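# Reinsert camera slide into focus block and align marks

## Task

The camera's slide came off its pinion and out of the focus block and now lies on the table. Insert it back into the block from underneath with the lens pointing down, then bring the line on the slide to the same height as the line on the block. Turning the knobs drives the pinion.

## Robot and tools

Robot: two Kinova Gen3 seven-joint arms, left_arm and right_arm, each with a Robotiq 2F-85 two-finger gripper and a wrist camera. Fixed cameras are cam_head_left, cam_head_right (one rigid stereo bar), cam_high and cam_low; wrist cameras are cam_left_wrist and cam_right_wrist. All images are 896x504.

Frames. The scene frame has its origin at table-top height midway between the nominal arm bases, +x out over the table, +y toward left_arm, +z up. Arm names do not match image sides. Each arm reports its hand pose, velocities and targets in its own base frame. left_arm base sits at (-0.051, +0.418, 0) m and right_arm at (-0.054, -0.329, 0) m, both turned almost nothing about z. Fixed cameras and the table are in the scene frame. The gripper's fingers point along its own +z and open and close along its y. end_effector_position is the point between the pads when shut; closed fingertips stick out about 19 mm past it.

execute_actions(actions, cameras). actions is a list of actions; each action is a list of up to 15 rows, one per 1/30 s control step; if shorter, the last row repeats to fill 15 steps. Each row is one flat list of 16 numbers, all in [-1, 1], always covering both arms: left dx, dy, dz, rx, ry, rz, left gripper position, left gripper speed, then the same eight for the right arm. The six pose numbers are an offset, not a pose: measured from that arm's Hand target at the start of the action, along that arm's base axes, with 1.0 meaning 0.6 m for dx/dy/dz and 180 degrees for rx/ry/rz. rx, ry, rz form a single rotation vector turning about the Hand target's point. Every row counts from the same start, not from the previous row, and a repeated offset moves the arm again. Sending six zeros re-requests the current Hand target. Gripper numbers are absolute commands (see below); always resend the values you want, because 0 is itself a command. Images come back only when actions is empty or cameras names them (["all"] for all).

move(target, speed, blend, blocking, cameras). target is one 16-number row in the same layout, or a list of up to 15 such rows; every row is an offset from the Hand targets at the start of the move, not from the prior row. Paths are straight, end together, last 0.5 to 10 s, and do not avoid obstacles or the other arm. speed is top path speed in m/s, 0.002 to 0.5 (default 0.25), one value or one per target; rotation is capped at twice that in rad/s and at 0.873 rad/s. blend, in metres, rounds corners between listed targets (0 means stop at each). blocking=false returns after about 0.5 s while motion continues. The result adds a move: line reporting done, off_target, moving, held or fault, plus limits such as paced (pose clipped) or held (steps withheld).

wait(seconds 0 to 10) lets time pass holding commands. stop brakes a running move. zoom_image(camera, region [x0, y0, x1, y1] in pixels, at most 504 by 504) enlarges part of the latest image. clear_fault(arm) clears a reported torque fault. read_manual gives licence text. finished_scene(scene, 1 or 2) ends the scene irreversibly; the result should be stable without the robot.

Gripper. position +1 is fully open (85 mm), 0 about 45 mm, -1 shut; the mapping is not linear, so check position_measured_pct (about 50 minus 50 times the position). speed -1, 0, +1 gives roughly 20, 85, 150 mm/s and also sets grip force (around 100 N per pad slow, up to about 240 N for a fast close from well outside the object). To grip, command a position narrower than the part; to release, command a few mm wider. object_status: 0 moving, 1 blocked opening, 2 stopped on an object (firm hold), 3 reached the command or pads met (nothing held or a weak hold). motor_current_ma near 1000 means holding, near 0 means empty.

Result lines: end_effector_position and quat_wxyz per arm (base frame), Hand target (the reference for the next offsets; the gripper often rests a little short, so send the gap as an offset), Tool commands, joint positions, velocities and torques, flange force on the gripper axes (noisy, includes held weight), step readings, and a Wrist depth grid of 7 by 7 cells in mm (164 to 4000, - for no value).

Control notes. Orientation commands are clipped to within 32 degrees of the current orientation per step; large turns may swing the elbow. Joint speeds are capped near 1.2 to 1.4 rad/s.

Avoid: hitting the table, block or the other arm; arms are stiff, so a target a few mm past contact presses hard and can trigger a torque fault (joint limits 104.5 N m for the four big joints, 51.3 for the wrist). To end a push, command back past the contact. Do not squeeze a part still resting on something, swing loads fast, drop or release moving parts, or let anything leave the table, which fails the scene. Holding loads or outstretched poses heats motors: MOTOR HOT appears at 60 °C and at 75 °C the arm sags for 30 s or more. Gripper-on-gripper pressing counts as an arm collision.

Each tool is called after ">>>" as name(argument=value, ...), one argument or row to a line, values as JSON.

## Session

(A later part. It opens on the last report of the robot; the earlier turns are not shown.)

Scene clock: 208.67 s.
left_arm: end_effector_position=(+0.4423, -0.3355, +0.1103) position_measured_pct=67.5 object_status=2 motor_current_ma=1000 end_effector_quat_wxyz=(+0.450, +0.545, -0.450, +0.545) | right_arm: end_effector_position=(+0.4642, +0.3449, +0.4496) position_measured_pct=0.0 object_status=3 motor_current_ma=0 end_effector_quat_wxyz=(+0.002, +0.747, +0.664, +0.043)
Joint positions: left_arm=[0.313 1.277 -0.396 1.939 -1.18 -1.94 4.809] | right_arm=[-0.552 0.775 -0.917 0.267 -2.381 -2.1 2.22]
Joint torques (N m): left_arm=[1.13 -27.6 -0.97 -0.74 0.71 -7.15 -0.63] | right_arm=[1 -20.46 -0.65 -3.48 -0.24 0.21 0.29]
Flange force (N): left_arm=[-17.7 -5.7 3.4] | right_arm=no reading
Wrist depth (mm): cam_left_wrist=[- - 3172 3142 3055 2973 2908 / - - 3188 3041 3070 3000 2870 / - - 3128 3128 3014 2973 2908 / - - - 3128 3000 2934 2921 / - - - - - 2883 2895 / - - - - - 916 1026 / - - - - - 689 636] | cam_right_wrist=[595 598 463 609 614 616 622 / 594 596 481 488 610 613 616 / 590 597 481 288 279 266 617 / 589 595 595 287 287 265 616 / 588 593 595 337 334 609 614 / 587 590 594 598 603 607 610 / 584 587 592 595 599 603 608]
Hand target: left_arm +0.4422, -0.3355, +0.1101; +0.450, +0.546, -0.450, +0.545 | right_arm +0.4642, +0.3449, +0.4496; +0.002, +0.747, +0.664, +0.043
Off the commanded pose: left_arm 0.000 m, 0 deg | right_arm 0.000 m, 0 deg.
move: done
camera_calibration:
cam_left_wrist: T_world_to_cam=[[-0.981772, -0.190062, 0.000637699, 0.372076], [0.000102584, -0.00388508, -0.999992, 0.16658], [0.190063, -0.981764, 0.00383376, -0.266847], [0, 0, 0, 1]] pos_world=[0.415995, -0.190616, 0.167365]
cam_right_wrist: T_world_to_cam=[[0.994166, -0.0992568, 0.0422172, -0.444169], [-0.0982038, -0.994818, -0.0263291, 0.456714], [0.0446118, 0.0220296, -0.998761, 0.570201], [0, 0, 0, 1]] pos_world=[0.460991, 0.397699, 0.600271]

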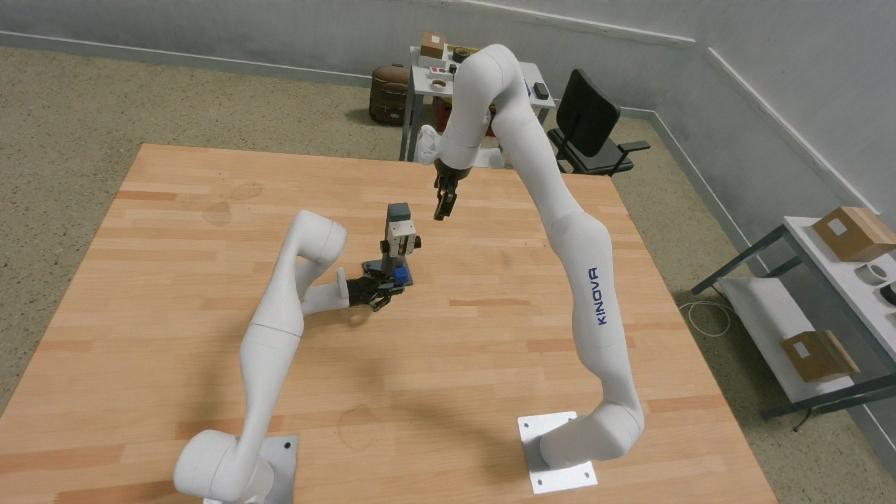

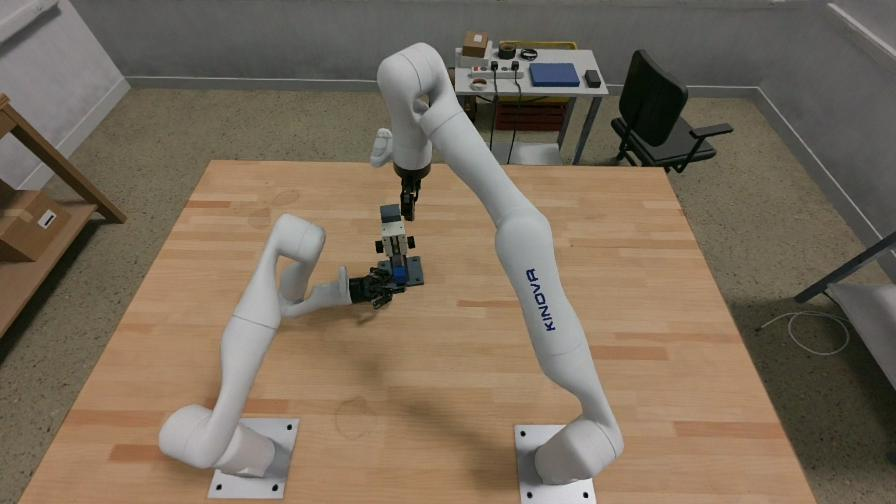

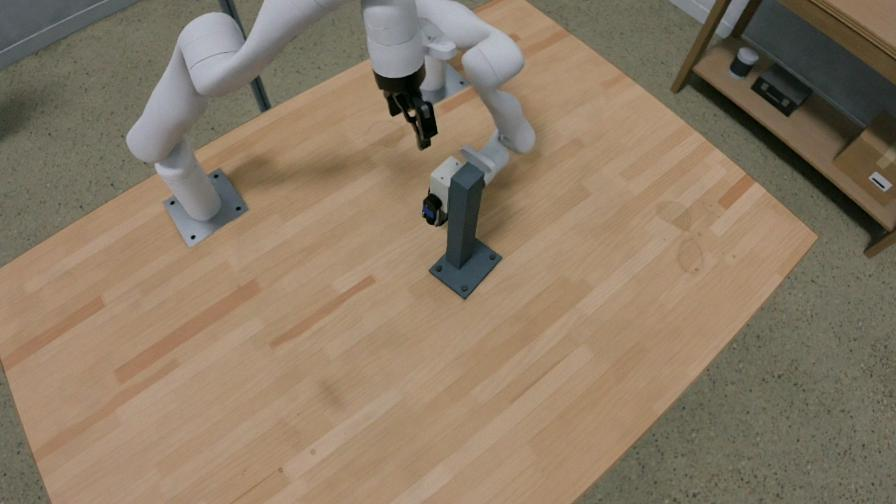

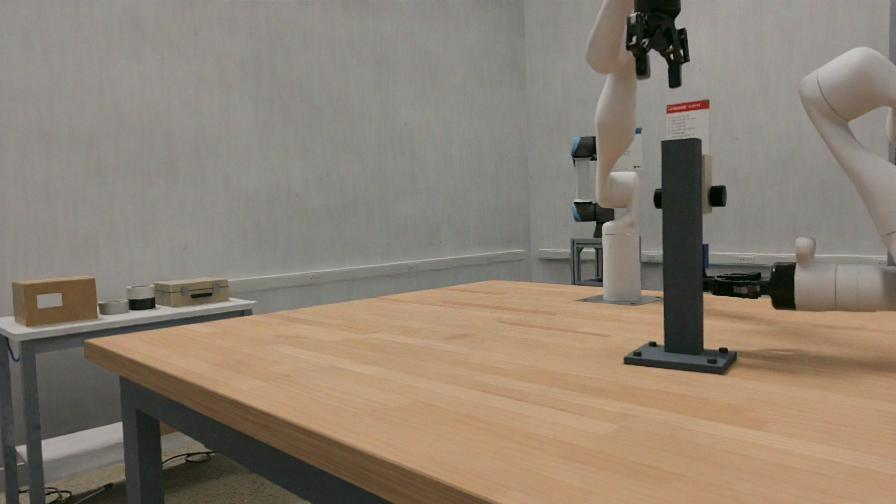

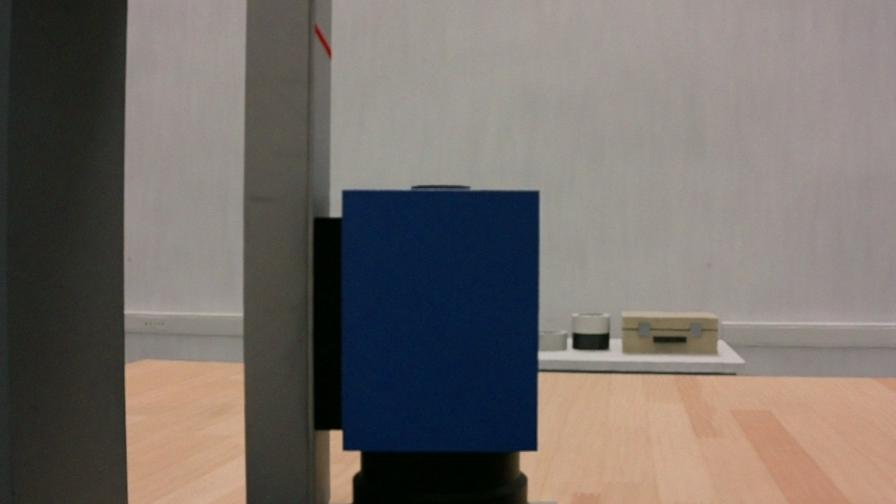

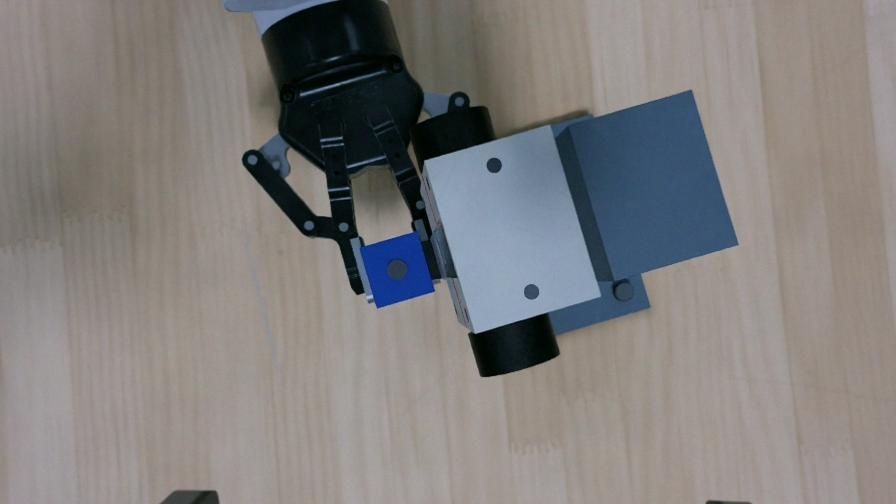

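>>> move(
  target=[-0.00065,-0.00013,0,0,0,0,-0.55,-1,0,0,0,0,0,0,1,1],
  speed=0.01,
)

>>> move(
  target=[-0.00013,0.00065,0,0,0,0,-0.55,-1,0,0,0,0,0,0,1,1],
  speed=0.01,
)

>>> move(
  target=[0.00026,-0.0013,0,0,0,0,-0.55,-1,0,0,0,0,0,0,1,1],
  speed=0.01,
)

Scene clock: 216.90 s.
left_arm: end_effector_position=(+0.4419, -0.3356, +0.1101) position_measured_pct=67.5 object_status=2 motor_current_ma=1000 end_effector_quat_wxyz=(+0.450, +0.546, -0.450, +0.545) | right_arm: end_effector_position=(+0.4642, +0.3449, +0.4496) position_measured_pct=0.0 object_status=3 motor_current_ma=0 end_effector_quat_wxyz=(+0.002, +0.747, +0.664, +0.043)
Joint positions: left_arm=[0.313 1.277 -0.396 1.941 -1.18 -1.94 4.808] | right_arm=[-0.552 0.775 -0.917 0.267 -2.381 -2.1 2.22]
Joint torques (N m): left_arm=[0.83 -26.96 -1.34 -0.47 0.8 -6.92 -0.59] | right_arm=[1.02 -20.48 -0.61 -3.5 -0.23 0.26 0.26]
Flange force (N): left_arm=[-16.7 -5.9 4.1] | right_arm=no reading
Wrist depth (mm): cam_left_wrist=[- - 3234 3128 3070 2921 2870 / - - 3219 3172 3000 2921 2895 / - - 3234 3070 3041 2934 2833 / - - - 3142 3041 2883 2870 / - - - - - 2947 2833 / - - - - - 907 1025 / - - - - - 688 638] | cam_right_wrist=[595 599 462 610 611 617 621 / 592 598 480 488 611 614 618 / 592 596 481 287 279 266 618 / 590 593 596 287 287 265 615 / 588 589 595 336 334 607 611 / 586 588 595 598 604 607 612 / 583 586 593 595 601 603 609]
Hand target: left_arm +0.4419, -0.3356, +0.1101; +0.450, +0.546, -0.450, +0.545 | right_arm +0.4642, +0.3449, +0.4496; +0.002, +0.747, +0.664, +0.043
Off the commanded pose: left_arm 0.000 m, 0 deg | right_arm 0.000 m, 0 deg.
move: done

Scene clock: 217.60 s.
left_arm: end_effector_position=(+0.4418, -0.3352, +0.1102) position_measured_pct=67.5 object_status=2 motor_current_ma=1000 end_effector_quat_wxyz=(+0.450, +0.545, -0.450, +0.545) | right_arm: end_effector_position=(+0.4642, +0.3449, +0.4496) position_measured_pct=0.0 object_status=3 motor_current_ma=0 end_effector_quat_wxyz=(+0.002, +0.747, +0.664, +0.043)
Joint positions: left_arm=[0.313 1.277 -0.397 1.941 -1.181 -1.941 4.808] | right_arm=[-0.552 0.775 -0.917 0.267 -2.381 -2.1 2.22]
Joint torques (N m): left_arm=[-0.34 -22.89 -2.84 0.02 1.24 -4.73 0.01] | right_arm=[0.98 -20.44 -0.6 -3.48 -0.25 0.25 0.22]
Flange force (N): left_arm=[-8.7 -2.7 4.2] | right_arm=no reading
Wrist depth (mm): cam_left_wrist=[- - 3203 3142 3055 3000 2846 / - - 3203 3188 3098 2921 2833 / - - 3203 3113 3041 2960 2858 / - - - 3128 2947 2947 2870 / - - - - - 2883 2809 / - - - - - 927 1030 / - - - - - 696 646] | cam_right_wrist=[596 599 460 607 612 617 621 / 593 597 480 488 609 614 619 / 593 594 482 287 279 266 616 / 589 593 595 286 286 265 613 / 589 593 595 337 335 609 610 / 585 589 593 596 602 605 612 / 583 588 591 595 599 604 610]
Hand target: left_arm +0.4418, -0.3352, +0.1101; +0.450, +0.545, -0.450, +0.545 | right_arm +0.4642, +0.3449, +0.4496; +0.002, +0.747, +0.664, +0.043
Off the commanded pose: left_arm 0.000 m, 0 deg | right_arm 0.000 m, 0 deg.
move: done

Scene clock: 218.30 s.
left_arm: end_effector_position=(+0.4419, -0.3360, +0.1101) position_measured_pct=67.5 object_status=2 motor_current_ma=1000 end_effector_quat_wxyz=(+0.450, +0.546, -0.450, +0.545) | right_arm: end_effector_position=(+0.4642, +0.3449, +0.4496) position_measured_pct=0.0 object_status=3 motor_current_ma=0 end_effector_quat_wxyz=(+0.002, +0.747, +0.664, +0.043)
Joint positions: left_arm=[0.314 1.277 -0.396 1.94 -1.179 -1.94 4.809] | right_arm=[-0.552 0.775 -0.917 0.267 -2.381 -2.1 2.22]
Joint torques (N m): left_arm=[0.1 -23.08 -2.63 -0.03 1.13 -4.57 -0.04] | right_arm=[0.97 -20.44 -0.63 -3.54 -0.25 0.23 0.25]
Flange force (N): left_arm=[-9.1 -2.9 3.2] | right_arm=no reading
Wrist depth (mm): cam_left_wrist=[- - 3172 3157 3113 2973 2846 / - - 3188 3142 3028 2987 2934 / - - 3250 3219 3055 2960 2846 / - - - 3128 3113 2960 2833 / - - - - - 2883 2846 / - - - - - 926 1044 / - - - - - 691 642] | cam_right_wrist=[595 599 461 608 612 617 621 / 596 599 481 488 609 616 619 / 591 597 480 287 279 266 617 / 588 595 482 286 287 265 614 / 589 591 595 337 334 609 613 / 585 590 595 598 603 605 609 / 585 588 591 596 602 603 609]
Hand target: left_arm +0.4419, -0.3360, +0.1101; +0.450, +0.545, -0.450, +0.545 | right_arm +0.4642, +0.3449, +0.4496; +0.002, +0.747, +0.664, +0.043
Off the commanded pose: left_arm 0.000 m, 0 deg | right_arm 0.000 m, 0 deg.
move: done

>>> move(
  target=[
    [-0.00026,0.0013,-0.001,0,0,0,-0.55,-1,0,0,0,0,0,0,1,1],
    [-0.00026,0.0013,0.0025,0,0,0,-0.55,-1,0,0,0,0,0,0,1,1],
  ],
  speed=0.01,
)

>>> move(
  target=[
    [0.00013,-0.00065,-0.003,0,0,0,-0.55,-1,0,0,0,0,0,0,1,1],
    [0.00013,-0.00065,0,0,0,0,-0.55,-1,0,0,0,0,0,0,1,1],
  ],
  speed=0.01,
)

>>> move(
  target=[
    [0.00013,-0.00065,-0.003,0,0,0,-0.55,-1,0,0,0,0,0,0,1,1],
    [0.00013,-0.00065,0,0,0,0,-0.55,-1,0,0,0,0,0,0,1,1],
  ],
  speed=0.01,
)

Scene clock: 222.73 s.
left_arm: end_effector_position=(+0.4418, -0.3352, +0.1118) position_measured_pct=67.5 object_status=2 motor_current_ma=1000 end_effector_quat_wxyz=(+0.450, +0.545, -0.450, +0.545) | right_arm: end_effector_position=(+0.4642, +0.3449, +0.4496) position_measured_pct=0.0 object_status=3 motor_current_ma=0 end_effector_quat_wxyz=(+0.002, +0.747, +0.664, +0.043)
Joint positions: left_arm=[0.313 1.273 -0.398 1.943 -1.181 -1.941 4.809] | right_arm=[-0.552 0.775 -0.917 0.267 -2.381 -2.1 2.22]
Joint torques (N m): left_arm=[-1.39 -22.35 -3.36 0.18 1.49 -4.38 0.16] | right_arm=[0.99 -20.43 -0.58 -3.47 -0.26 0.23 0.21]
Flange force (N): left_arm=[-7.8 -1.5 5.4] | right_arm=no reading
Wrist depth (mm): cam_left_wrist=[- - 3142 3142 3028 2960 2870 / - - 3203 3084 2987 2908 2858 / - - 3250 3142 3014 2947 2846 / - - - 3203 2973 2934 2821 / - - - - - 2934 2833 / - - - - - 930 1049 / - - - - - 706 648] | cam_right_wrist=[598 600 459 607 613 616 620 / 593 597 478 486 609 614 620 / 591 595 479 287 278 266 615 / 590 594 480 287 287 265 614 / 588 591 596 337 335 609 613 / 586 589 594 597 602 607 610 / 584 588 591 596 602 603 609]
Hand target: left_arm +0.4418, -0.3352, +0.1116; +0.450, +0.546, -0.450, +0.545 | right_arm +0.4642, +0.3449, +0.4496; +0.002, +0.747, +0.664, +0.043
Off the commanded pose: left_arm 0.000 m, 0 deg | right_arm 0.000 m, 0 deg.
move: done

Scene clock: 223.67 s.
left_arm: end_effector_position=(+0.4418, -0.3357, +0.1116) position_measured_pct=67.5 object_status=2 motor_current_ma=1000 end_effector_quat_wxyz=(+0.450, +0.545, -0.450, +0.545) | right_arm: end_effector_position=(+0.4642, +0.3449, +0.4496) position_measured_pct=0.0 object_status=3 motor_current_ma=0 end_effector_quat_wxyz=(+0.002, +0.747, +0.664, +0.043)
Joint positions: left_arm=[0.314 1.273 -0.397 1.943 -1.18 -1.94 4.81] | right_arm=[-0.552 0.775 -0.917 0.267 -2.381 -2.1 2.22]
Joint torques (N m): left_arm=[-1.27 -23.66 -2.92 -0.22 1.81 -4.91 0.18] | right_arm=[0.98 -20.38 -0.61 -3.5 -0.26 0.26 0.25]
Flange force (N): left_arm=[-10.0 -0.7 4.1] | right_arm=no reading
Wrist depth (mm): cam_left_wrist=[- - 3234 3070 3041 2987 2846 / - - 3234 3113 3084 2947 2833 / - - 3188 3113 3055 3000 2895 / - - - 3128 3070 2947 2883 / - - - - - 3014 2809 / - - - - - 930 1041 / - - - - - 699 648] | cam_right_wrist=[595 597 459 608 613 616 620 / 593 599 478 486 608 611 620 / 591 596 480 287 279 266 617 / 589 595 481 287 287 265 616 / 587 590 596 336 334 608 611 / 586 591 596 599 602 605 611 / 584 588 592 596 600 604 607]
Hand target: left_arm +0.4419, -0.3356, +0.1116; +0.450, +0.545, -0.450, +0.545 | right_arm +0.4642, +0.3449, +0.4496; +0.002, +0.747, +0.664, +0.043
Off the commanded pose: left_arm 0.000 m, 0 deg | right_arm 0.000 m, 0 deg.
move: done

Scene clock: 224.60 s.
left_arm: end_effector_position=(+0.4419, -0.3360, +0.1116) position_measured_pct=67.5 object_status=2 motor_current_ma=1000 end_effector_quat_wxyz=(+0.450, +0.545, -0.450, +0.545) | right_arm: end_effector_position=(+0.4642, +0.3449, +0.4496) position_measured_pct=0.0 object_status=3 motor_current_ma=0 end_effector_quat_wxyz=(+0.002, +0.747, +0.664, +0.043)
Joint positions: left_arm=[0.314 1.273 -0.397 1.942 -1.179 -1.94 4.81] | right_arm=[-0.552 0.775 -0.917 0.267 -2.381 -2.1 2.22]
Joint torques (N m): left_arm=[-1.27 -22.57 -3.24 -0.16 1.79 -4.3 0.25] | right_arm=[0.93 -20.42 -0.6 -3.44 -0.26 0.25 0.23]
Flange force (N): left_arm=[-7.7 -0.2 3.8] | right_arm=no reading
Wrist depth (mm): cam_left_wrist=[- - 3250 3098 2987 2934 2833 / - - 3266 3157 3098 2921 2858 / - - 3250 3142 3014 2921 2883 / - - - 3128 2960 2934 2833 / - - - - - 2883 2846 / - - - - - 930 1043 / - - - - - 699 650] | cam_right_wrist=[596 599 459 607 613 616 621 / 594 597 478 486 608 614 619 / 590 596 479 287 279 266 616 / 591 593 482 286 287 265 613 / 587 591 597 336 334 609 614 / 586 589 594 597 602 606 611 / 584 587 590 595 601 604 609]
Hand target: left_arm +0.4419, -0.3360, +0.1116; +0.450, +0.546, -0.450, +0.545 | right_arm +0.4642, +0.3449, +0.4496; +0.002, +0.747, +0.664, +0.043
Off the commanded pose: left_arm 0.000 m, 0 deg | right_arm 0.000 m, 0 deg.
move: done

>>> move(
  target=[-0.0007,0.0003,0,0,0,0,-0.55,-1,0,0,0,0,0,0,1,1],
  speed=0.01,
)

>>> move(
  target=[0,0,0.0035,0,0,0,-0.55,-1,0,0,0,0,0,0,1,1],
  speed=0.01,
  cameras=["cam_right_wrist"],
)

>>> zoom_image(
  camera="cam_right_wrist",
  region=[400, 210, 470, 300],
)

Scene clock: 228.00 s.
left_arm: end_effector_position=(+0.4415, -0.3358, +0.1117) position_measured_pct=67.5 object_status=2 motor_current_ma=1000 end_effector_quat_wxyz=(+0.450, +0.545, -0.450, +0.545) | right_arm: end_effector_position=(+0.4642, +0.3449, +0.4496) position_measured_pct=0.0 object_status=3 motor_current_ma=0 end_effector_quat_wxyz=(+0.002, +0.747, +0.664, +0.043)
Joint positions: left_arm=[0.314 1.273 -0.397 1.944 -1.18 -1.94 4.809] | right_arm=[-0.552 0.775 -0.917 0.267 -2.381 -2.1 2.22]
Joint torques (N m): left_arm=[0.17 -22.32 -2.77 0.19 0.88 -4.42 -0.13] | right_arm=[0.98 -20.52 -0.61 -3.48 -0.23 0.24 0.27]
Flange force (N): left_arm=[-7.7 -3.8 4.1] | right_arm=no reading
Wrist depth (mm): cam_left_wrist=[- - 3098 3098 3014 2973 2870 / - - 3142 3084 3028 2947 2846 / - - 3098 3084 3041 2870 2883 / - - - 3098 3014 2934 2846 / - - - - - 2908 2798 / - - - - - 927 1044 / - - - - - 699 646] | cam_right_wrist=[597 599 459 608 612 617 620 / 593 598 479 486 609 613 618 / 590 595 479 287 279 265 617 / 589 595 481 287 287 265 617 / 588 591 596 336 334 608 611 / 587 591 595 598 603 606 609 / 583 589 592 597 600 603 609]
Hand target: left_arm +0.4415, -0.3358, +0.1116; +0.450, +0.546, -0.450, +0.545 | right_arm +0.4642, +0.3449, +0.4496; +0.002, +0.747, +0.664, +0.043
Off the commanded pose: left_arm 0.000 m, 0 deg | right_arm 0.000 m, 0 deg.
move: done

Scene clock: 228.70 s.
left_arm: end_effector_position=(+0.4415, -0.3358, +0.1137) position_measured_pct=67.5 object_status=2 motor_current_ma=1000 end_effector_quat_wxyz=(+0.450, +0.546, -0.450, +0.545) | right_arm: end_effector_position=(+0.4642, +0.3449, +0.4496) position_measured_pct=0.0 object_status=3 motor_current_ma=0 end_effector_quat_wxyz=(+0.002, +0.747, +0.664, +0.043)
Joint positions: left_arm=[0.315 1.268 -0.398 1.947 -1.181 -1.94 4.811] | right_arm=[-0.552 0.775 -0.917 0.267 -2.381 -2.1 2.22]
Joint torques (N m): left_arm=[-0.33 -22.5 -2.96 0.05 1.12 -4.53 -0.07] | right_arm=[0.99 -20.42 -0.64 -3.5 -0.25 0.25 0.22]
Flange force (N): left_arm=[-7.9 -2.9 4.5] | right_arm=no reading
Wrist depth (mm): cam_left_wrist=[- - 3172 3084 3014 2973 2833 / - - 3250 3128 3055 2934 2809 / - - 3128 3172 3055 2987 2934 / - - - 3188 3055 2934 2947 / - - - - - 2921 2895 / - - - - - 940 1052 / - - - - - 710 657] | cam_right_wrist=[595 598 458 607 611 616 621 / 596 597 477 484 609 616 620 / 591 595 476 287 278 266 617 / 588 594 479 287 287 265 614 / 588 590 595 337 334 608 614 / 586 589 595 596 604 607 611 / 583 587 591 595 599 604 609]
Hand target: left_arm +0.4415, -0.3358, +0.1137; +0.450, +0.545, -0.450, +0.545 | right_arm +0.4642, +0.3449, +0.4496; +0.002, +0.747, +0.664, +0.043
Off the commanded pose: left_arm 0.000 m, 0 deg | right_arm 0.000 m, 0 deg.
move: done
camera_calibration:
cam_right_wrist: T_world_to_cam=[[0.994166, -0.0992568, 0.0422172, -0.444169], [-0.0982038, -0.994818, -0.0263291, 0.456714], [0.0446118, 0.0220296, -0.998761, 0.570201], [0, 0, 0, 1]] pos_world=[0.460991, 0.397699, 0.600271]
Images, in order (width x height): cam_right_wrist 896x504.

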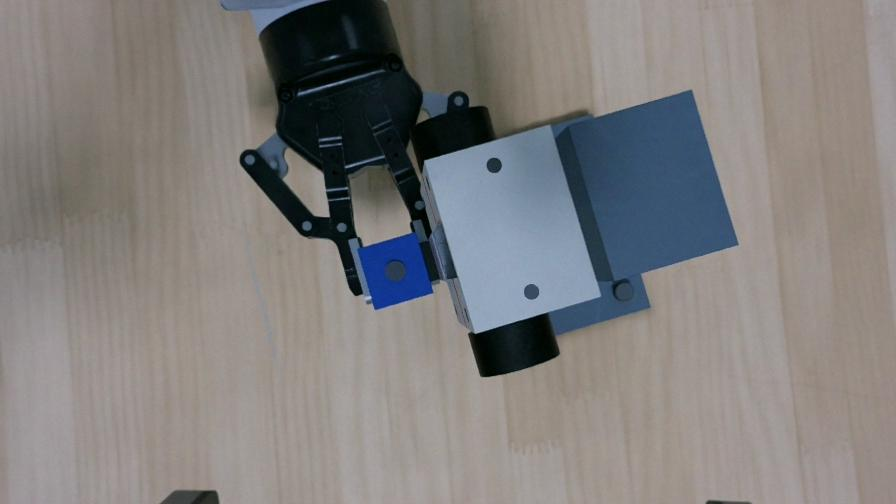

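Scaled by 5.600 from the camera's 896x504 image, which has a finer 1280x720 frame.

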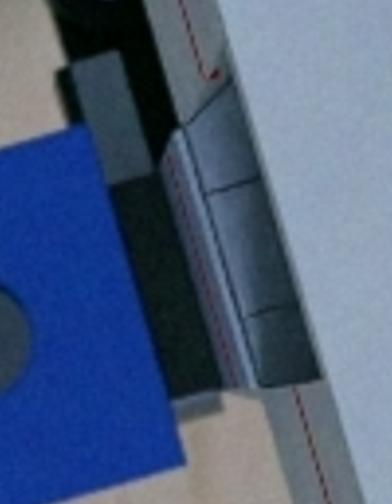

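>>> move(
  target=[0,0,0.0083,0,0,0,-0.55,-1,0,0,0,0,0,0,1,1],
  speed=0.015,
)

>>> move(
  target=[0,0,0.0083,0,0,0,-0.55,-1,0,0,0,0,0,0,1,1],
  speed=0.015,
)

Scene clock: 231.40 s.
left_arm: end_effector_position=(+0.4415, -0.3358, +0.1187) position_measured_pct=67.5 object_status=2 motor_current_ma=1000 end_effector_quat_wxyz=(+0.450, +0.546, -0.450, +0.545) | right_arm: end_effector_position=(+0.4642, +0.3449, +0.4496) position_measured_pct=0.0 object_status=3 motor_current_ma=0 end_effector_quat_wxyz=(+0.002, +0.747, +0.664, +0.043)
Joint positions: left_arm=[0.316 1.255 -0.401 1.954 -1.184 -1.939 4.816] | right_arm=[-0.552 0.775 -0.917 0.267 -2.381 -2.1 2.22]
Joint torques (N m): left_arm=[-0.44 -22.5 -3.02 0.08 1.16 -4.5 -0.07] | right_arm=[0.98 -20.46 -0.63 -3.46 -0.24 0.25 0.25]
Flange force (N): left_arm=[-8.1 -3.0 4.7] | right_arm=no reading
Wrist depth (mm): cam_left_wrist=[- - - 3055 3014 2973 2833 / - - 3203 3157 3070 2947 2883 / - - 3113 3266 3055 2934 2858 / - - - 3219 3055 2883 2809 / - - - - - 2895 2858 / - - - - - 971 1087 / - - - - - 730 673] | cam_right_wrist=[594 599 453 608 612 617 620 / 594 597 473 475 609 613 619 / 592 596 473 287 279 266 617 / 590 594 475 287 287 265 614 / 588 591 596 337 335 609 611 / 586 590 592 597 603 606 611 / 583 588 592 596 602 605 609]
Hand target: left_arm +0.4415, -0.3358, +0.1187; +0.450, +0.546, -0.450, +0.545 | right_arm +0.4642, +0.3449, +0.4496; +0.002, +0.747, +0.664, +0.043
Off the commanded pose: left_arm 0.000 m, 0 deg | right_arm 0.000 m, 0 deg.
move: done

Scene clock: 232.10 s.
left_arm: end_effector_position=(+0.4415, -0.3358, +0.1237) position_measured_pct=67.5 object_status=2 motor_current_ma=1000 end_effector_quat_wxyz=(+0.450, +0.546, -0.450, +0.545) | right_arm: end_effector_position=(+0.4642, +0.3449, +0.4496) position_measured_pct=0.0 object_status=3 motor_current_ma=0 end_effector_quat_wxyz=(+0.002, +0.747, +0.664, +0.043)
Joint positions: left_arm=[0.317 1.243 -0.403 1.96 -1.186 -1.937 4.822] | right_arm=[-0.552 0.775 -0.917 0.267 -2.381 -2.1 2.22]
Joint torques (N m): left_arm=[-0.57 -22.42 -3.09 -0.02 1.34 -4.44 0.04] | right_arm=[1.02 -20.4 -0.65 -3.43 -0.26 0.26 0.25]
Flange force (N): left_arm=[-7.9 -2.4 4.3] | right_arm=no reading
Wrist depth (mm): cam_left_wrist=[- - - 3098 3055 2883 2858 / - - 3266 3157 2987 2947 2934 / - - 3203 3113 3041 2987 2833 / - - - 3113 3041 2987 2858 / - - - - - 2934 2809 / - - - - - 1000 1116 / - - - - - 753 753] | cam_right_wrist=[596 599 449 608 611 617 621 / 593 597 467 469 609 614 620 / 590 594 467 287 279 266 616 / 590 594 471 287 287 265 616 / 587 591 594 336 334 607 615 / 584 592 593 598 603 606 610 / 583 588 593 597 601 604 610]
Hand target: left_arm +0.4415, -0.3358, +0.1237; +0.450, +0.546, -0.450, +0.545 | right_arm +0.4642, +0.3449, +0.4496; +0.002, +0.747, +0.664, +0.043
Off the commanded pose: left_arm 0.000 m, 0 deg | right_arm 0.000 m, 0 deg.
move: done

>>> move(
  target=[-0.0001,0,0.025,0,0,0,-0.55,-1,0,0,0,0,0,0,1,1],
  speed=0.02,
)

>>> move(
  target=[0,0,0.025,0,0,0,-0.55,-1,0,0,0,0,0,0,1,1],
  speed=0.02,
)

>>> move(
  target=[0,0,0.025,0,0,0,-0.55,-1,0,0,0,0,0,0,1,1],
  speed=0.02,
  cameras=["cam_right_wrist","cam_left_wrist"],
)

>>> zoom_image(
  camera="cam_right_wrist",
  region=[400, 210, 470, 300],
)

Scene clock: 241.43 s.
left_arm: end_effector_position=(+0.4414, -0.3358, +0.1387) position_measured_pct=67.5 object_status=2 motor_current_ma=1000 end_effector_quat_wxyz=(+0.450, +0.546, -0.450, +0.545) | right_arm: end_effector_position=(+0.4642, +0.3449, +0.4496) position_measured_pct=0.0 object_status=3 motor_current_ma=0 end_effector_quat_wxyz=(+0.002, +0.747, +0.664, +0.043)
Joint positions: left_arm=[0.32 1.205 -0.411 1.979 -1.194 -1.933 4.839] | right_arm=[-0.552 0.775 -0.917 0.267 -2.381 -2.1 2.22]
Joint torques (N m): left_arm=[-1.98 -29.16 -1.94 -1.8 2.74 -7.88 0.02] | right_arm=[1.02 -20.42 -0.64 -3.45 -0.24 0.25 0.25]
Flange force (N): left_arm=[-20.3 0.5 4.3] | right_arm=no reading
Wrist depth (mm): cam_left_wrist=[- - - 3055 2921 3000 2821 / - - - 3014 2987 2987 2846 / - - 3172 3113 3128 2934 2870 / - - - 3142 3084 2908 2908 / - - - - - 2908 2858 / - - - - - 1054 2751 / - - - - - 810 805] | cam_right_wrist=[595 599 436 609 613 617 620 / 593 597 453 456 609 613 618 / 592 595 450 287 279 266 618 / 589 593 597 287 287 265 613 / 588 590 594 336 335 608 613 / 587 590 593 596 603 608 611 / 585 587 593 594 598 603 609]
Hand target: left_arm +0.4414, -0.3358, +0.1387; +0.450, +0.546, -0.450, +0.545 | right_arm +0.4642, +0.3449, +0.4496; +0.002, +0.747, +0.664, +0.043
Off the commanded pose: left_arm 0.000 m, 0 deg | right_arm 0.000 m, 0 deg.
move: done

Scene clock: 242.43 s.
left_arm: end_effector_position=(+0.4415, -0.3358, +0.1537) position_measured_pct=67.5 object_status=2 motor_current_ma=1000 end_effector_quat_wxyz=(+0.450, +0.546, -0.450, +0.545) | right_arm: end_effector_position=(+0.4642, +0.3449, +0.4496) position_measured_pct=0.0 object_status=3 motor_current_ma=0 end_effector_quat_wxyz=(+0.002, +0.747, +0.664, +0.043)
Joint positions: left_arm=[0.324 1.167 -0.42 1.996 -1.201 -1.927 4.859] | right_arm=[-0.552 0.775 -0.917 0.267 -2.381 -2.1 2.22]
Joint torques (N m): left_arm=[-1.89 -28.4 -2.34 -2.09 2.78 -7.48 0.03] | right_arm=[0.98 -20.45 -0.6 -3.48 -0.25 0.26 0.2]
Flange force (N): left_arm=[-19.0 0.9 4.2] | right_arm=no reading
Wrist depth (mm): cam_left_wrist=[- - - 3014 3014 2921 2883 / - - - 3084 3000 2908 2870 / - - - 3084 3028 3000 2883 / - - - 3128 2987 2934 2895 / - - - - - 2908 2895 / - - - - - 2294 2908 / - - - - - 867 863] | cam_right_wrist=[595 598 422 607 612 616 619 / 592 599 437 440 611 614 620 / 589 595 435 287 279 266 616 / 588 595 595 287 287 265 614 / 588 590 595 337 334 608 613 / 588 590 594 598 602 608 611 / 585 590 593 597 602 604 609]
Hand target: left_arm +0.4415, -0.3358, +0.1537; +0.450, +0.546, -0.450, +0.545 | right_arm +0.4642, +0.3449, +0.4496; +0.002, +0.747, +0.664, +0.043
Off the commanded pose: left_arm 0.000 m, 0 deg | right_arm 0.000 m, 0 deg.
move: done

Scene clock: 243.43 s.
left_arm: end_effector_position=(+0.4414, -0.3358, +0.1687) position_measured_pct=67.5 object_status=2 motor_current_ma=1000 end_effector_quat_wxyz=(+0.450, +0.546, -0.450, +0.545) | right_arm: end_effector_position=(+0.4642, +0.3449, +0.4496) position_measured_pct=0.0 object_status=3 motor_current_ma=0 end_effector_quat_wxyz=(+0.002, +0.747, +0.664, +0.043)
Joint positions: left_arm=[0.328 1.129 -0.428 2.011 -1.208 -1.92 4.88] | right_arm=[-0.552 0.775 -0.917 0.267 -2.381 -2.1 2.22]
Joint torques (N m): left_arm=[-2.08 -28.64 -2.45 -2.14 2.78 -7.62 -0.12] | right_arm=[1 -20.43 -0.65 -3.48 -0.25 0.26 0.25]
Flange force (N): left_arm=[-19.8 -0.3 5.3] | right_arm=no reading
Wrist depth (mm): cam_left_wrist=[- - - 3084 3000 2883 2833 / - - - 3055 3055 2934 2858 / - - - 3098 3041 2908 2870 / - - - - 3000 2934 2858 / - - - - - 2960 2870 / - - - - - 2263 2883 / - - - - - 925 920] | cam_right_wrist=[595 598 413 608 614 616 621 / 593 598 423 424 612 614 619 / 592 595 420 287 279 266 616 / 590 594 425 287 286 265 616 / 588 592 594 333 335 608 614 / 587 588 593 596 603 607 611 / 585 588 592 596 602 605 609]
Hand target: left_arm +0.4414, -0.3358, +0.1687; +0.450, +0.546, -0.450, +0.545 | right_arm +0.4642, +0.3449, +0.4496; +0.002, +0.747, +0.664, +0.043
Off the commanded pose: left_arm 0.000 m, 0 deg | right_arm 0.000 m, 0 deg.
move: done
camera_calibration:
cam_left_wrist: T_world_to_cam=[[-0.981772, -0.190063, 0.0007765, 0.371165], [-0.000109917, -0.00351768, -0.999994, 0.225138], [0.190065, -0.981766, 0.00343267, -0.267124], [0, 0, 0, 1]] pos_world=[0.415195, -0.190916, 0.225765]
cam_right_wrist: T_world_to_cam=[[0.994166, -0.0992568, 0.0422172, -0.444169], [-0.0982038, -0.994818, -0.0263291, 0.456714], [0.0446118, 0.0220296, -0.998761, 0.570201], [0, 0, 0, 1]] pos_world=[0.460991, 0.397699, 0.600271]
Images, in order (width x height): cam_left_wrist 896x504, cam_right_wrist 896x504.

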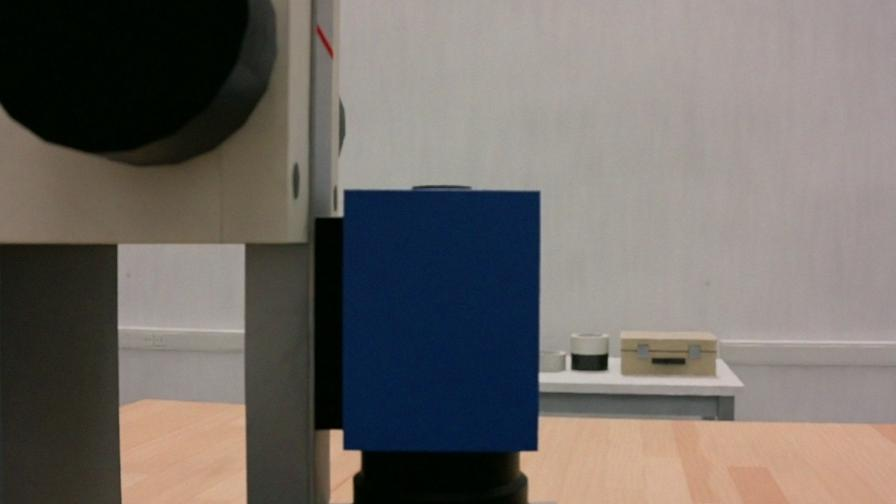

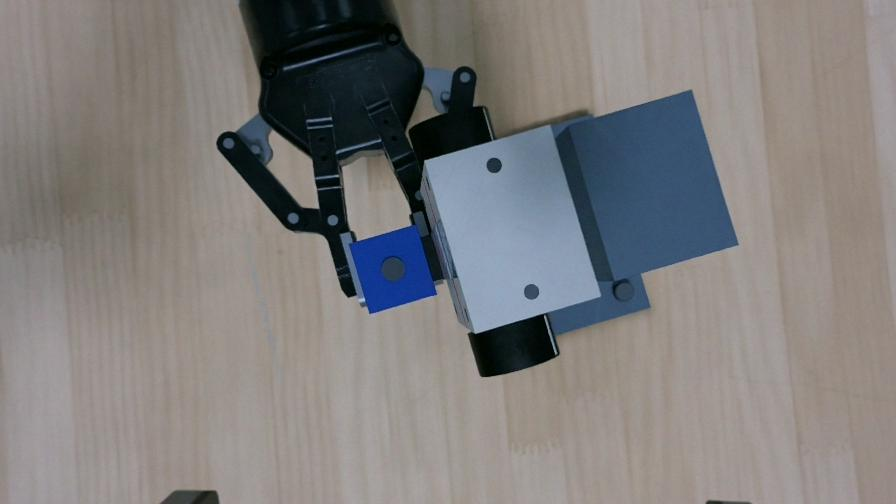

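Scaled by 5.600 from the camera's 896x504 image, which has a finer 1280x720 frame.

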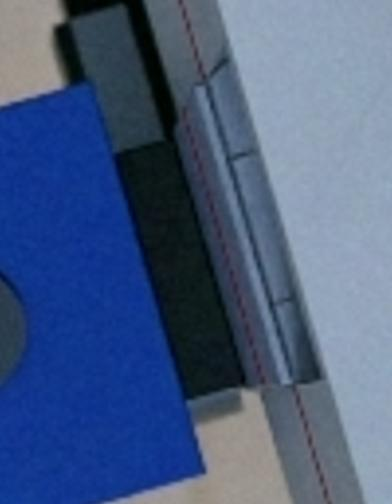

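>>> move(
  target=[0,0,0.0283,0,0,0,-0.55,-1,0,0,0,0,0,0,1,1],
  speed=0.02,
  cameras=["cam_right_wrist","cam_left_wrist","cam_head_right","cam_head_left"],
)

>>> zoom_image(
  camera="cam_right_wrist",
  region=[400, 130, 500, 330],
)

>>> zoom_image(
  camera="cam_head_right",
  region=[370, 195, 440, 285],
)

Scene clock: 248.00 s.
left_arm: end_effector_position=(+0.4414, -0.3358, +0.1857) position_measured_pct=67.5 object_status=2 motor_current_ma=1000 end_effector_quat_wxyz=(+0.450, +0.545, -0.450, +0.545) | right_arm: end_effector_position=(+0.4642, +0.3449, +0.4496) position_measured_pct=0.0 object_status=3 motor_current_ma=0 end_effector_quat_wxyz=(+0.002, +0.747, +0.664, +0.043)
Joint positions: left_arm=[0.332 1.085 -0.437 2.027 -1.216 -1.911 4.907] | right_arm=[-0.552 0.775 -0.917 0.267 -2.381 -2.1 2.22]
Joint torques (N m): left_arm=[-2.47 -28.45 -2.95 -2.58 3.14 -7.67 -0.15] | right_arm=[0.98 -20.47 -0.64 -3.46 -0.26 0.24 0.25]
Flange force (N): left_arm=[-19.4 0.2 6.0] | right_arm=no reading
Wrist depth (mm): cam_left_wrist=[- - - 3084 3014 2947 2821 / - - - 3157 3041 2973 2908 / - - - 3113 3055 2960 2934 / - - - - 3028 2960 2858 / - - - - - 2960 2883 / - - - - - 2934 2858 / - - - - - 987 985] | cam_right_wrist=[597 597 405 608 614 617 622 / 595 596 405 402 609 614 620 / 591 594 403 287 279 266 616 / 589 594 408 287 287 265 617 / 589 592 598 333 335 610 612 / 587 590 594 596 602 607 609 / 585 590 591 596 599 606 609]
Hand target: left_arm +0.4414, -0.3358, +0.1857; +0.450, +0.545, -0.450, +0.545 | right_arm +0.4642, +0.3449, +0.4496; +0.002, +0.747, +0.664, +0.043
Off the commanded pose: left_arm 0.000 m, 0 deg | right_arm 0.000 m, 0 deg.
move: done
camera_calibration:
cam_left_wrist: T_world_to_cam=[[-0.981772, -0.190063, 0.00077728, 0.371152], [-0.0000916763, -0.00361601, -0.999993, 0.242111], [0.190065, -0.981765, 0.00353267, -0.267206], [0, 0, 0, 1]] pos_world=[0.415195, -0.190916, 0.242765]
cam_right_wrist: T_world_to_cam=[[0.994166, -0.0992568, 0.0422172, -0.444169], [-0.0982038, -0.994818, -0.0263291, 0.456714], [0.0446118, 0.0220296, -0.998761, 0.570201], [0, 0, 0, 1]] pos_world=[0.460991, 0.397699, 0.600271]
Images, in order (width x height): cam_head_left 896x504, cam_head_right 896x504, cam_left_wrist 896x504, cam_right_wrist 896x504.

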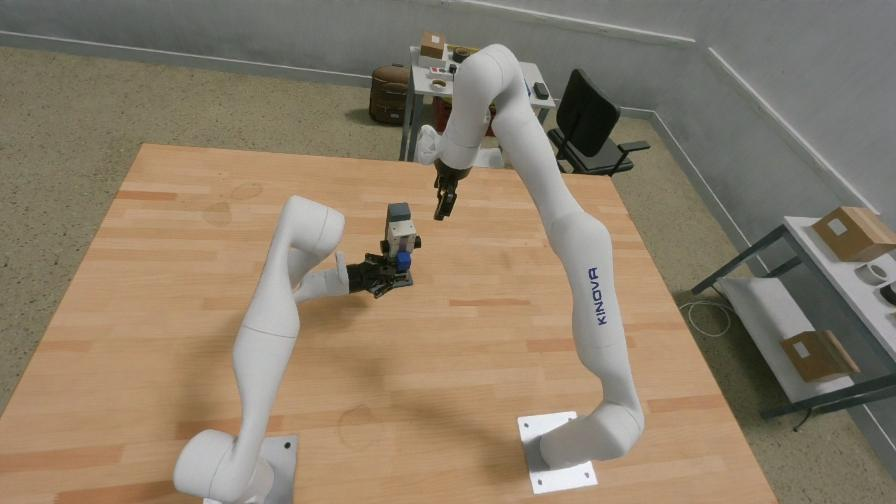

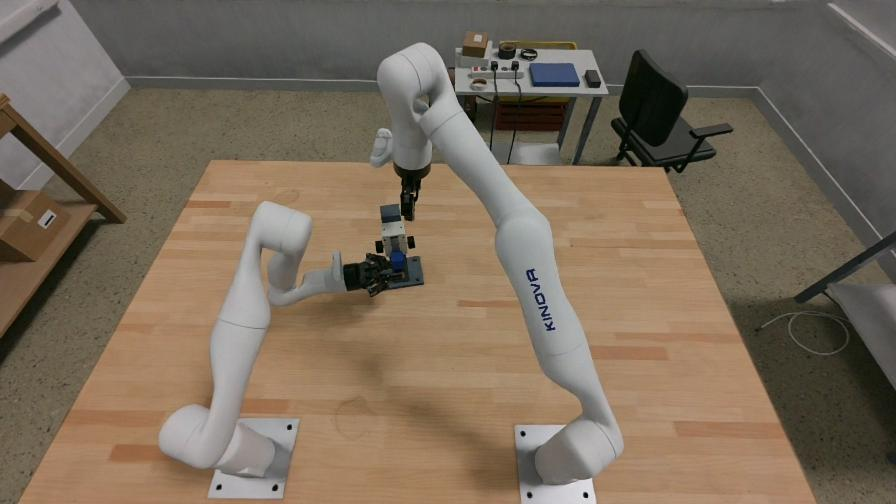

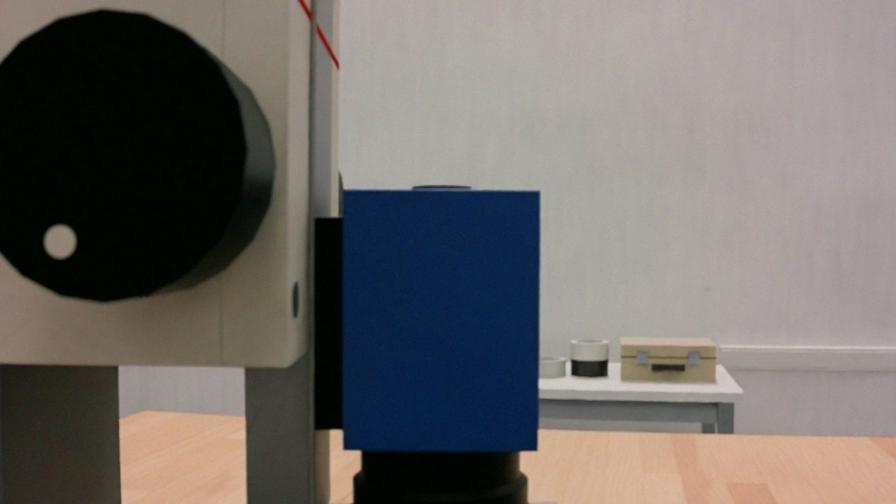

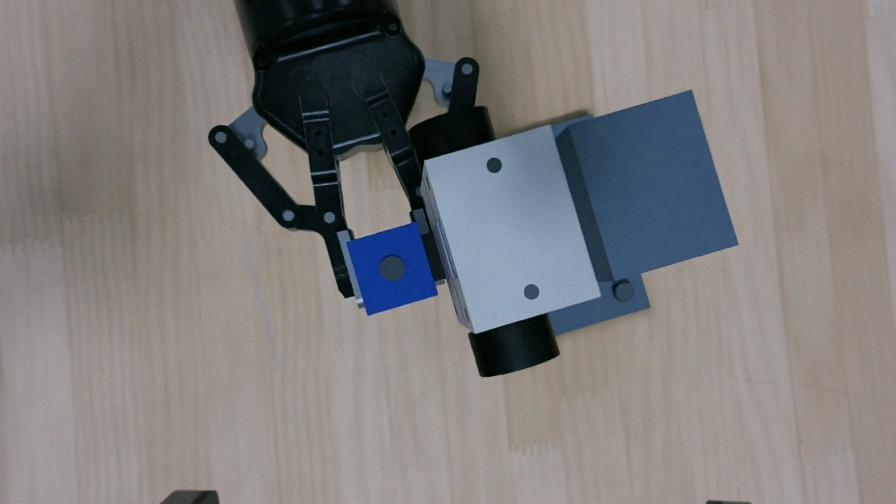

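Scaled by 2.520 from the camera's 896x504 image, which has a finer 1280x720 frame.

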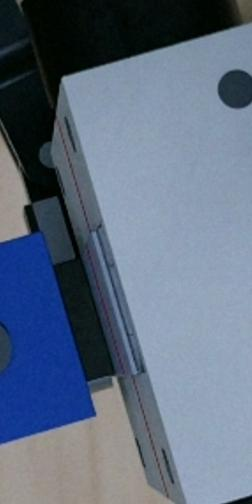

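Scaled by 5.600 from the camera's 896x504 image, which has a finer 1280x720 frame.

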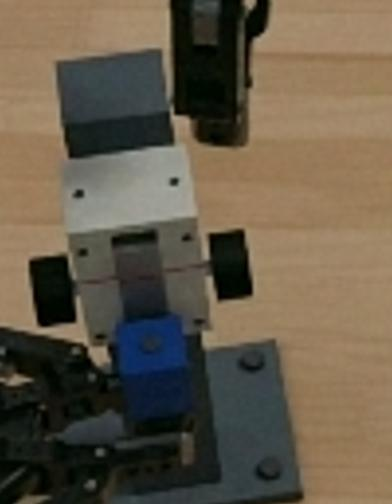

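>>> zoom_image(
  camera="cam_left_wrist",
  region=[285, 0, 355, 80],
)

Scaled by 6.300 from the camera's 896x504 image, which has a finer 1280x720 frame.

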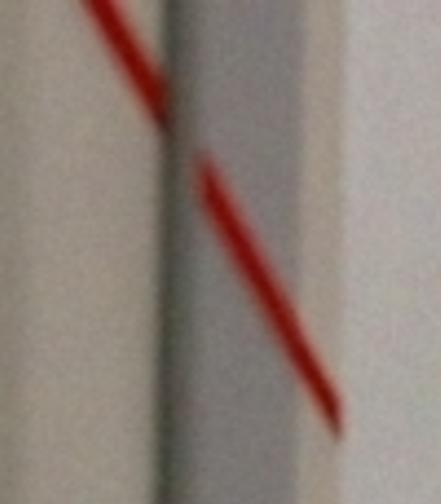

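>>> move(
  target=[0,0,0.0008,0,0,0,-0.55,-1,0,0,0,0,0,0,1,1],
  speed=0.01,
  cameras=["cam_left_wrist"],
)

>>> zoom_image(
  camera="cam_left_wrist",
  region=[285, 0, 355, 80],
)

>>> move(
  target=[0,0,0,0,0,0,-0.15,-1,0,0,0,0,0,0,1,1],
  speed=0.01,
  cameras=["cam_left_wrist","cam_right_wrist"],
)

>>> zoom_image(
  camera="cam_left_wrist",
  region=[285, 0, 355, 80],
)

Scene clock: 257.63 s.
left_arm: end_effector_position=(+0.4415, -0.3358, +0.1862) position_measured_pct=67.5 object_status=2 motor_current_ma=1000 end_effector_quat_wxyz=(+0.450, +0.546, -0.450, +0.545) | right_arm: end_effector_position=(+0.4642, +0.3449, +0.4496) position_measured_pct=0.0 object_status=3 motor_current_ma=0 end_effector_quat_wxyz=(+0.002, +0.747, +0.664, +0.043)
Joint positions: left_arm=[0.332 1.083 -0.437 2.027 -1.216 -1.911 4.907] | right_arm=[-0.552 0.775 -0.917 0.267 -2.381 -2.1 2.22]
Joint torques (N m): left_arm=[-2.52 -28.69 -2.91 -2.84 3.45 -7.64 -0.16] | right_arm=[1.01 -20.44 -0.64 -3.48 -0.25 0.25 0.25]
Flange force (N): left_arm=[-19.7 1.0 5.0] | right_arm=no reading
Wrist depth (mm): cam_left_wrist=[- - - 3070 3028 2895 2858 / - - - 3128 2973 2921 2821 / - - - 3098 3028 2960 2934 / - - - - 3070 2987 2934 / - - - - - 2870 2833 / - - - - - 2960 2858 / - - - - - 988 987] | cam_right_wrist=[595 599 404 607 612 615 622 / 594 597 405 401 607 615 621 / 593 594 403 287 279 266 617 / 589 594 407 287 287 265 614 / 588 593 596 333 335 608 612 / 586 589 592 598 602 606 611 / 583 588 593 596 601 603 608]
Hand target: left_arm +0.4415, -0.3358, +0.1862; +0.450, +0.546, -0.450, +0.545 | right_arm +0.4642, +0.3449, +0.4496; +0.002, +0.747, +0.664, +0.043
Off the commanded pose: left_arm 0.000 m, 0 deg | right_arm 0.000 m, 0 deg.
move: done
camera_calibration:
cam_left_wrist: T_world_to_cam=[[-0.981772, -0.190063, 0.00077728, 0.371151], [-0.0000916763, -0.00361601, -0.999993, 0.242611], [0.190065, -0.981765, 0.00353267, -0.267208], [0, 0, 0, 1]] pos_world=[0.415195, -0.190916, 0.243265]
Images, in order (width x height): cam_left_wrist 896x504.

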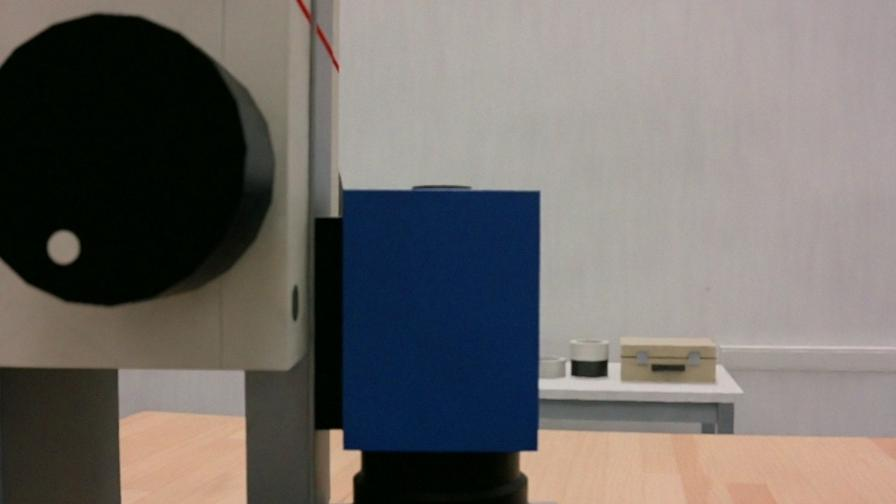

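Scaled by 6.300 from the camera's 896x504 image, which has a finer 1280x720 frame.

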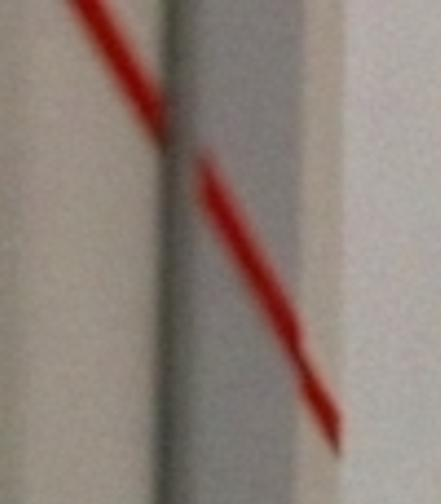

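Scene clock: 258.37 s.
left_arm: end_effector_position=(+0.4415, -0.3358, +0.1862) position_measured_pct=57.6 object_status=0 motor_current_ma=0 end_effector_quat_wxyz=(+0.450, +0.546, -0.450, +0.545) | right_arm: end_effector_position=(+0.4642, +0.3449, +0.4496) position_measured_pct=0.0 object_status=3 motor_current_ma=0 end_effector_quat_wxyz=(+0.002, +0.747, +0.664, +0.043)
Joint positions: left_arm=[0.332 1.083 -0.438 2.027 -1.216 -1.911 4.907] | right_arm=[-0.552 0.775 -0.917 0.267 -2.381 -2.1 2.22]
Joint torques (N m): left_arm=[-0.92 -27.97 -2.3 -2.52 2.58 -7.36 -0.43] | right_arm=[0.97 -20.45 -0.62 -3.5 -0.24 0.28 0.23]
Flange force (N): left_arm=[-18.3 -1.9 4.0] | right_arm=no reading
Wrist depth (mm): cam_left_wrist=[- - - 3128 3070 2921 2846 / - - - 3041 2987 2934 2858 / - - - 3041 3014 2934 2798 / - - - - 3041 2921 2908 / - - - - - 2960 2846 / - - - - - 2883 2846 / - - - 908 - 985 990] | cam_right_wrist=[596 598 404 608 614 615 619 / 595 597 405 401 608 614 619 / 591 596 403 287 278 266 617 / 591 596 407 287 287 265 613 / 586 593 596 333 334 608 613 / 586 589 594 598 603 605 609 / 583 587 592 597 601 605 607]
Hand target: left_arm +0.4415, -0.3358, +0.1862; +0.450, +0.546, -0.450, +0.545 | right_arm +0.4642, +0.3449, +0.4496; +0.002, +0.747, +0.664, +0.043
Off the commanded pose: left_arm 0.000 m, 0 deg | right_arm 0.000 m, 0 deg.
move: done
camera_calibration:
cam_left_wrist: T_world_to_cam=[[-0.981772, -0.190063, 0.000659945, 0.37118], [0.0000046838, -0.00349642, -0.999994, 0.242594], [0.190064, -0.981766, 0.00343358, -0.267184], [0, 0, 0, 1]] pos_world=[0.415195, -0.190916, 0.243265]
cam_right_wrist: T_world_to_cam=[[0.994166, -0.0992568, 0.0422172, -0.444169], [-0.0982038, -0.994818, -0.0263291, 0.456714], [0.0446118, 0.0220296, -0.998761, 0.570201], [0, 0, 0, 1]] pos_world=[0.460991, 0.397699, 0.600271]
Images, in order (width x height): cam_left_wrist 896x504, cam_right_wrist 896x504.

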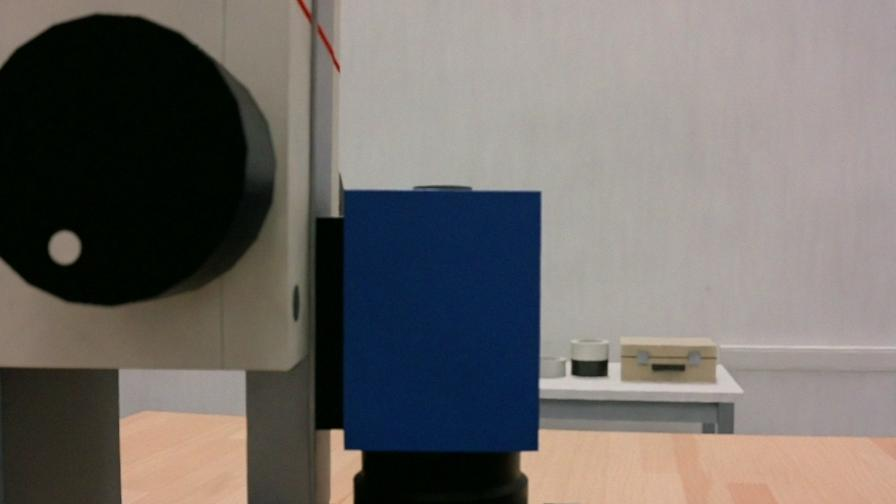

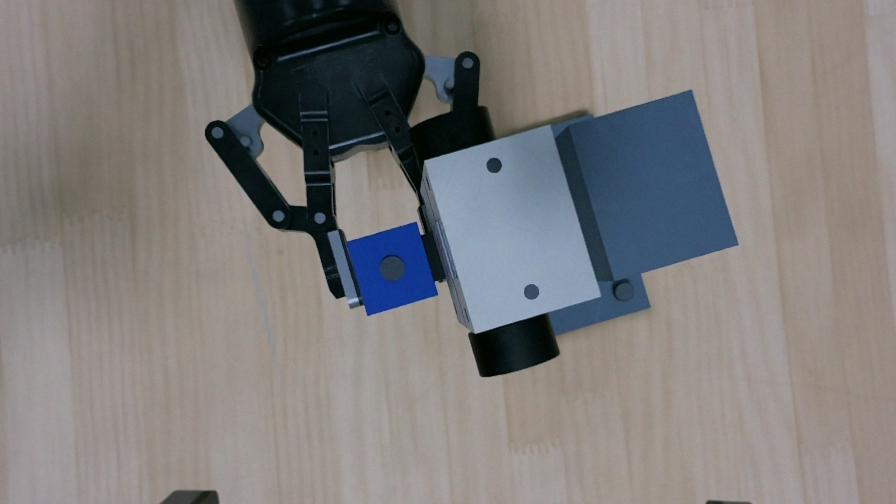

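Scaled by 6.300 from the camera's 896x504 image, which has a finer 1280x720 frame.

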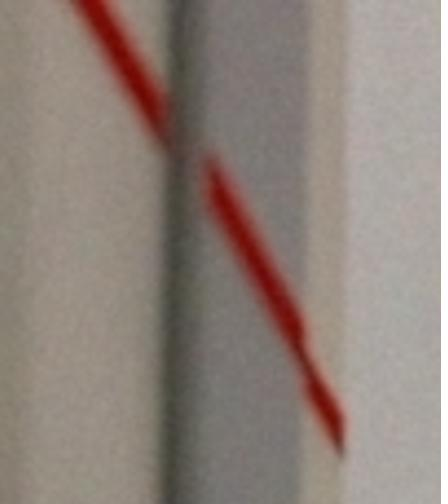

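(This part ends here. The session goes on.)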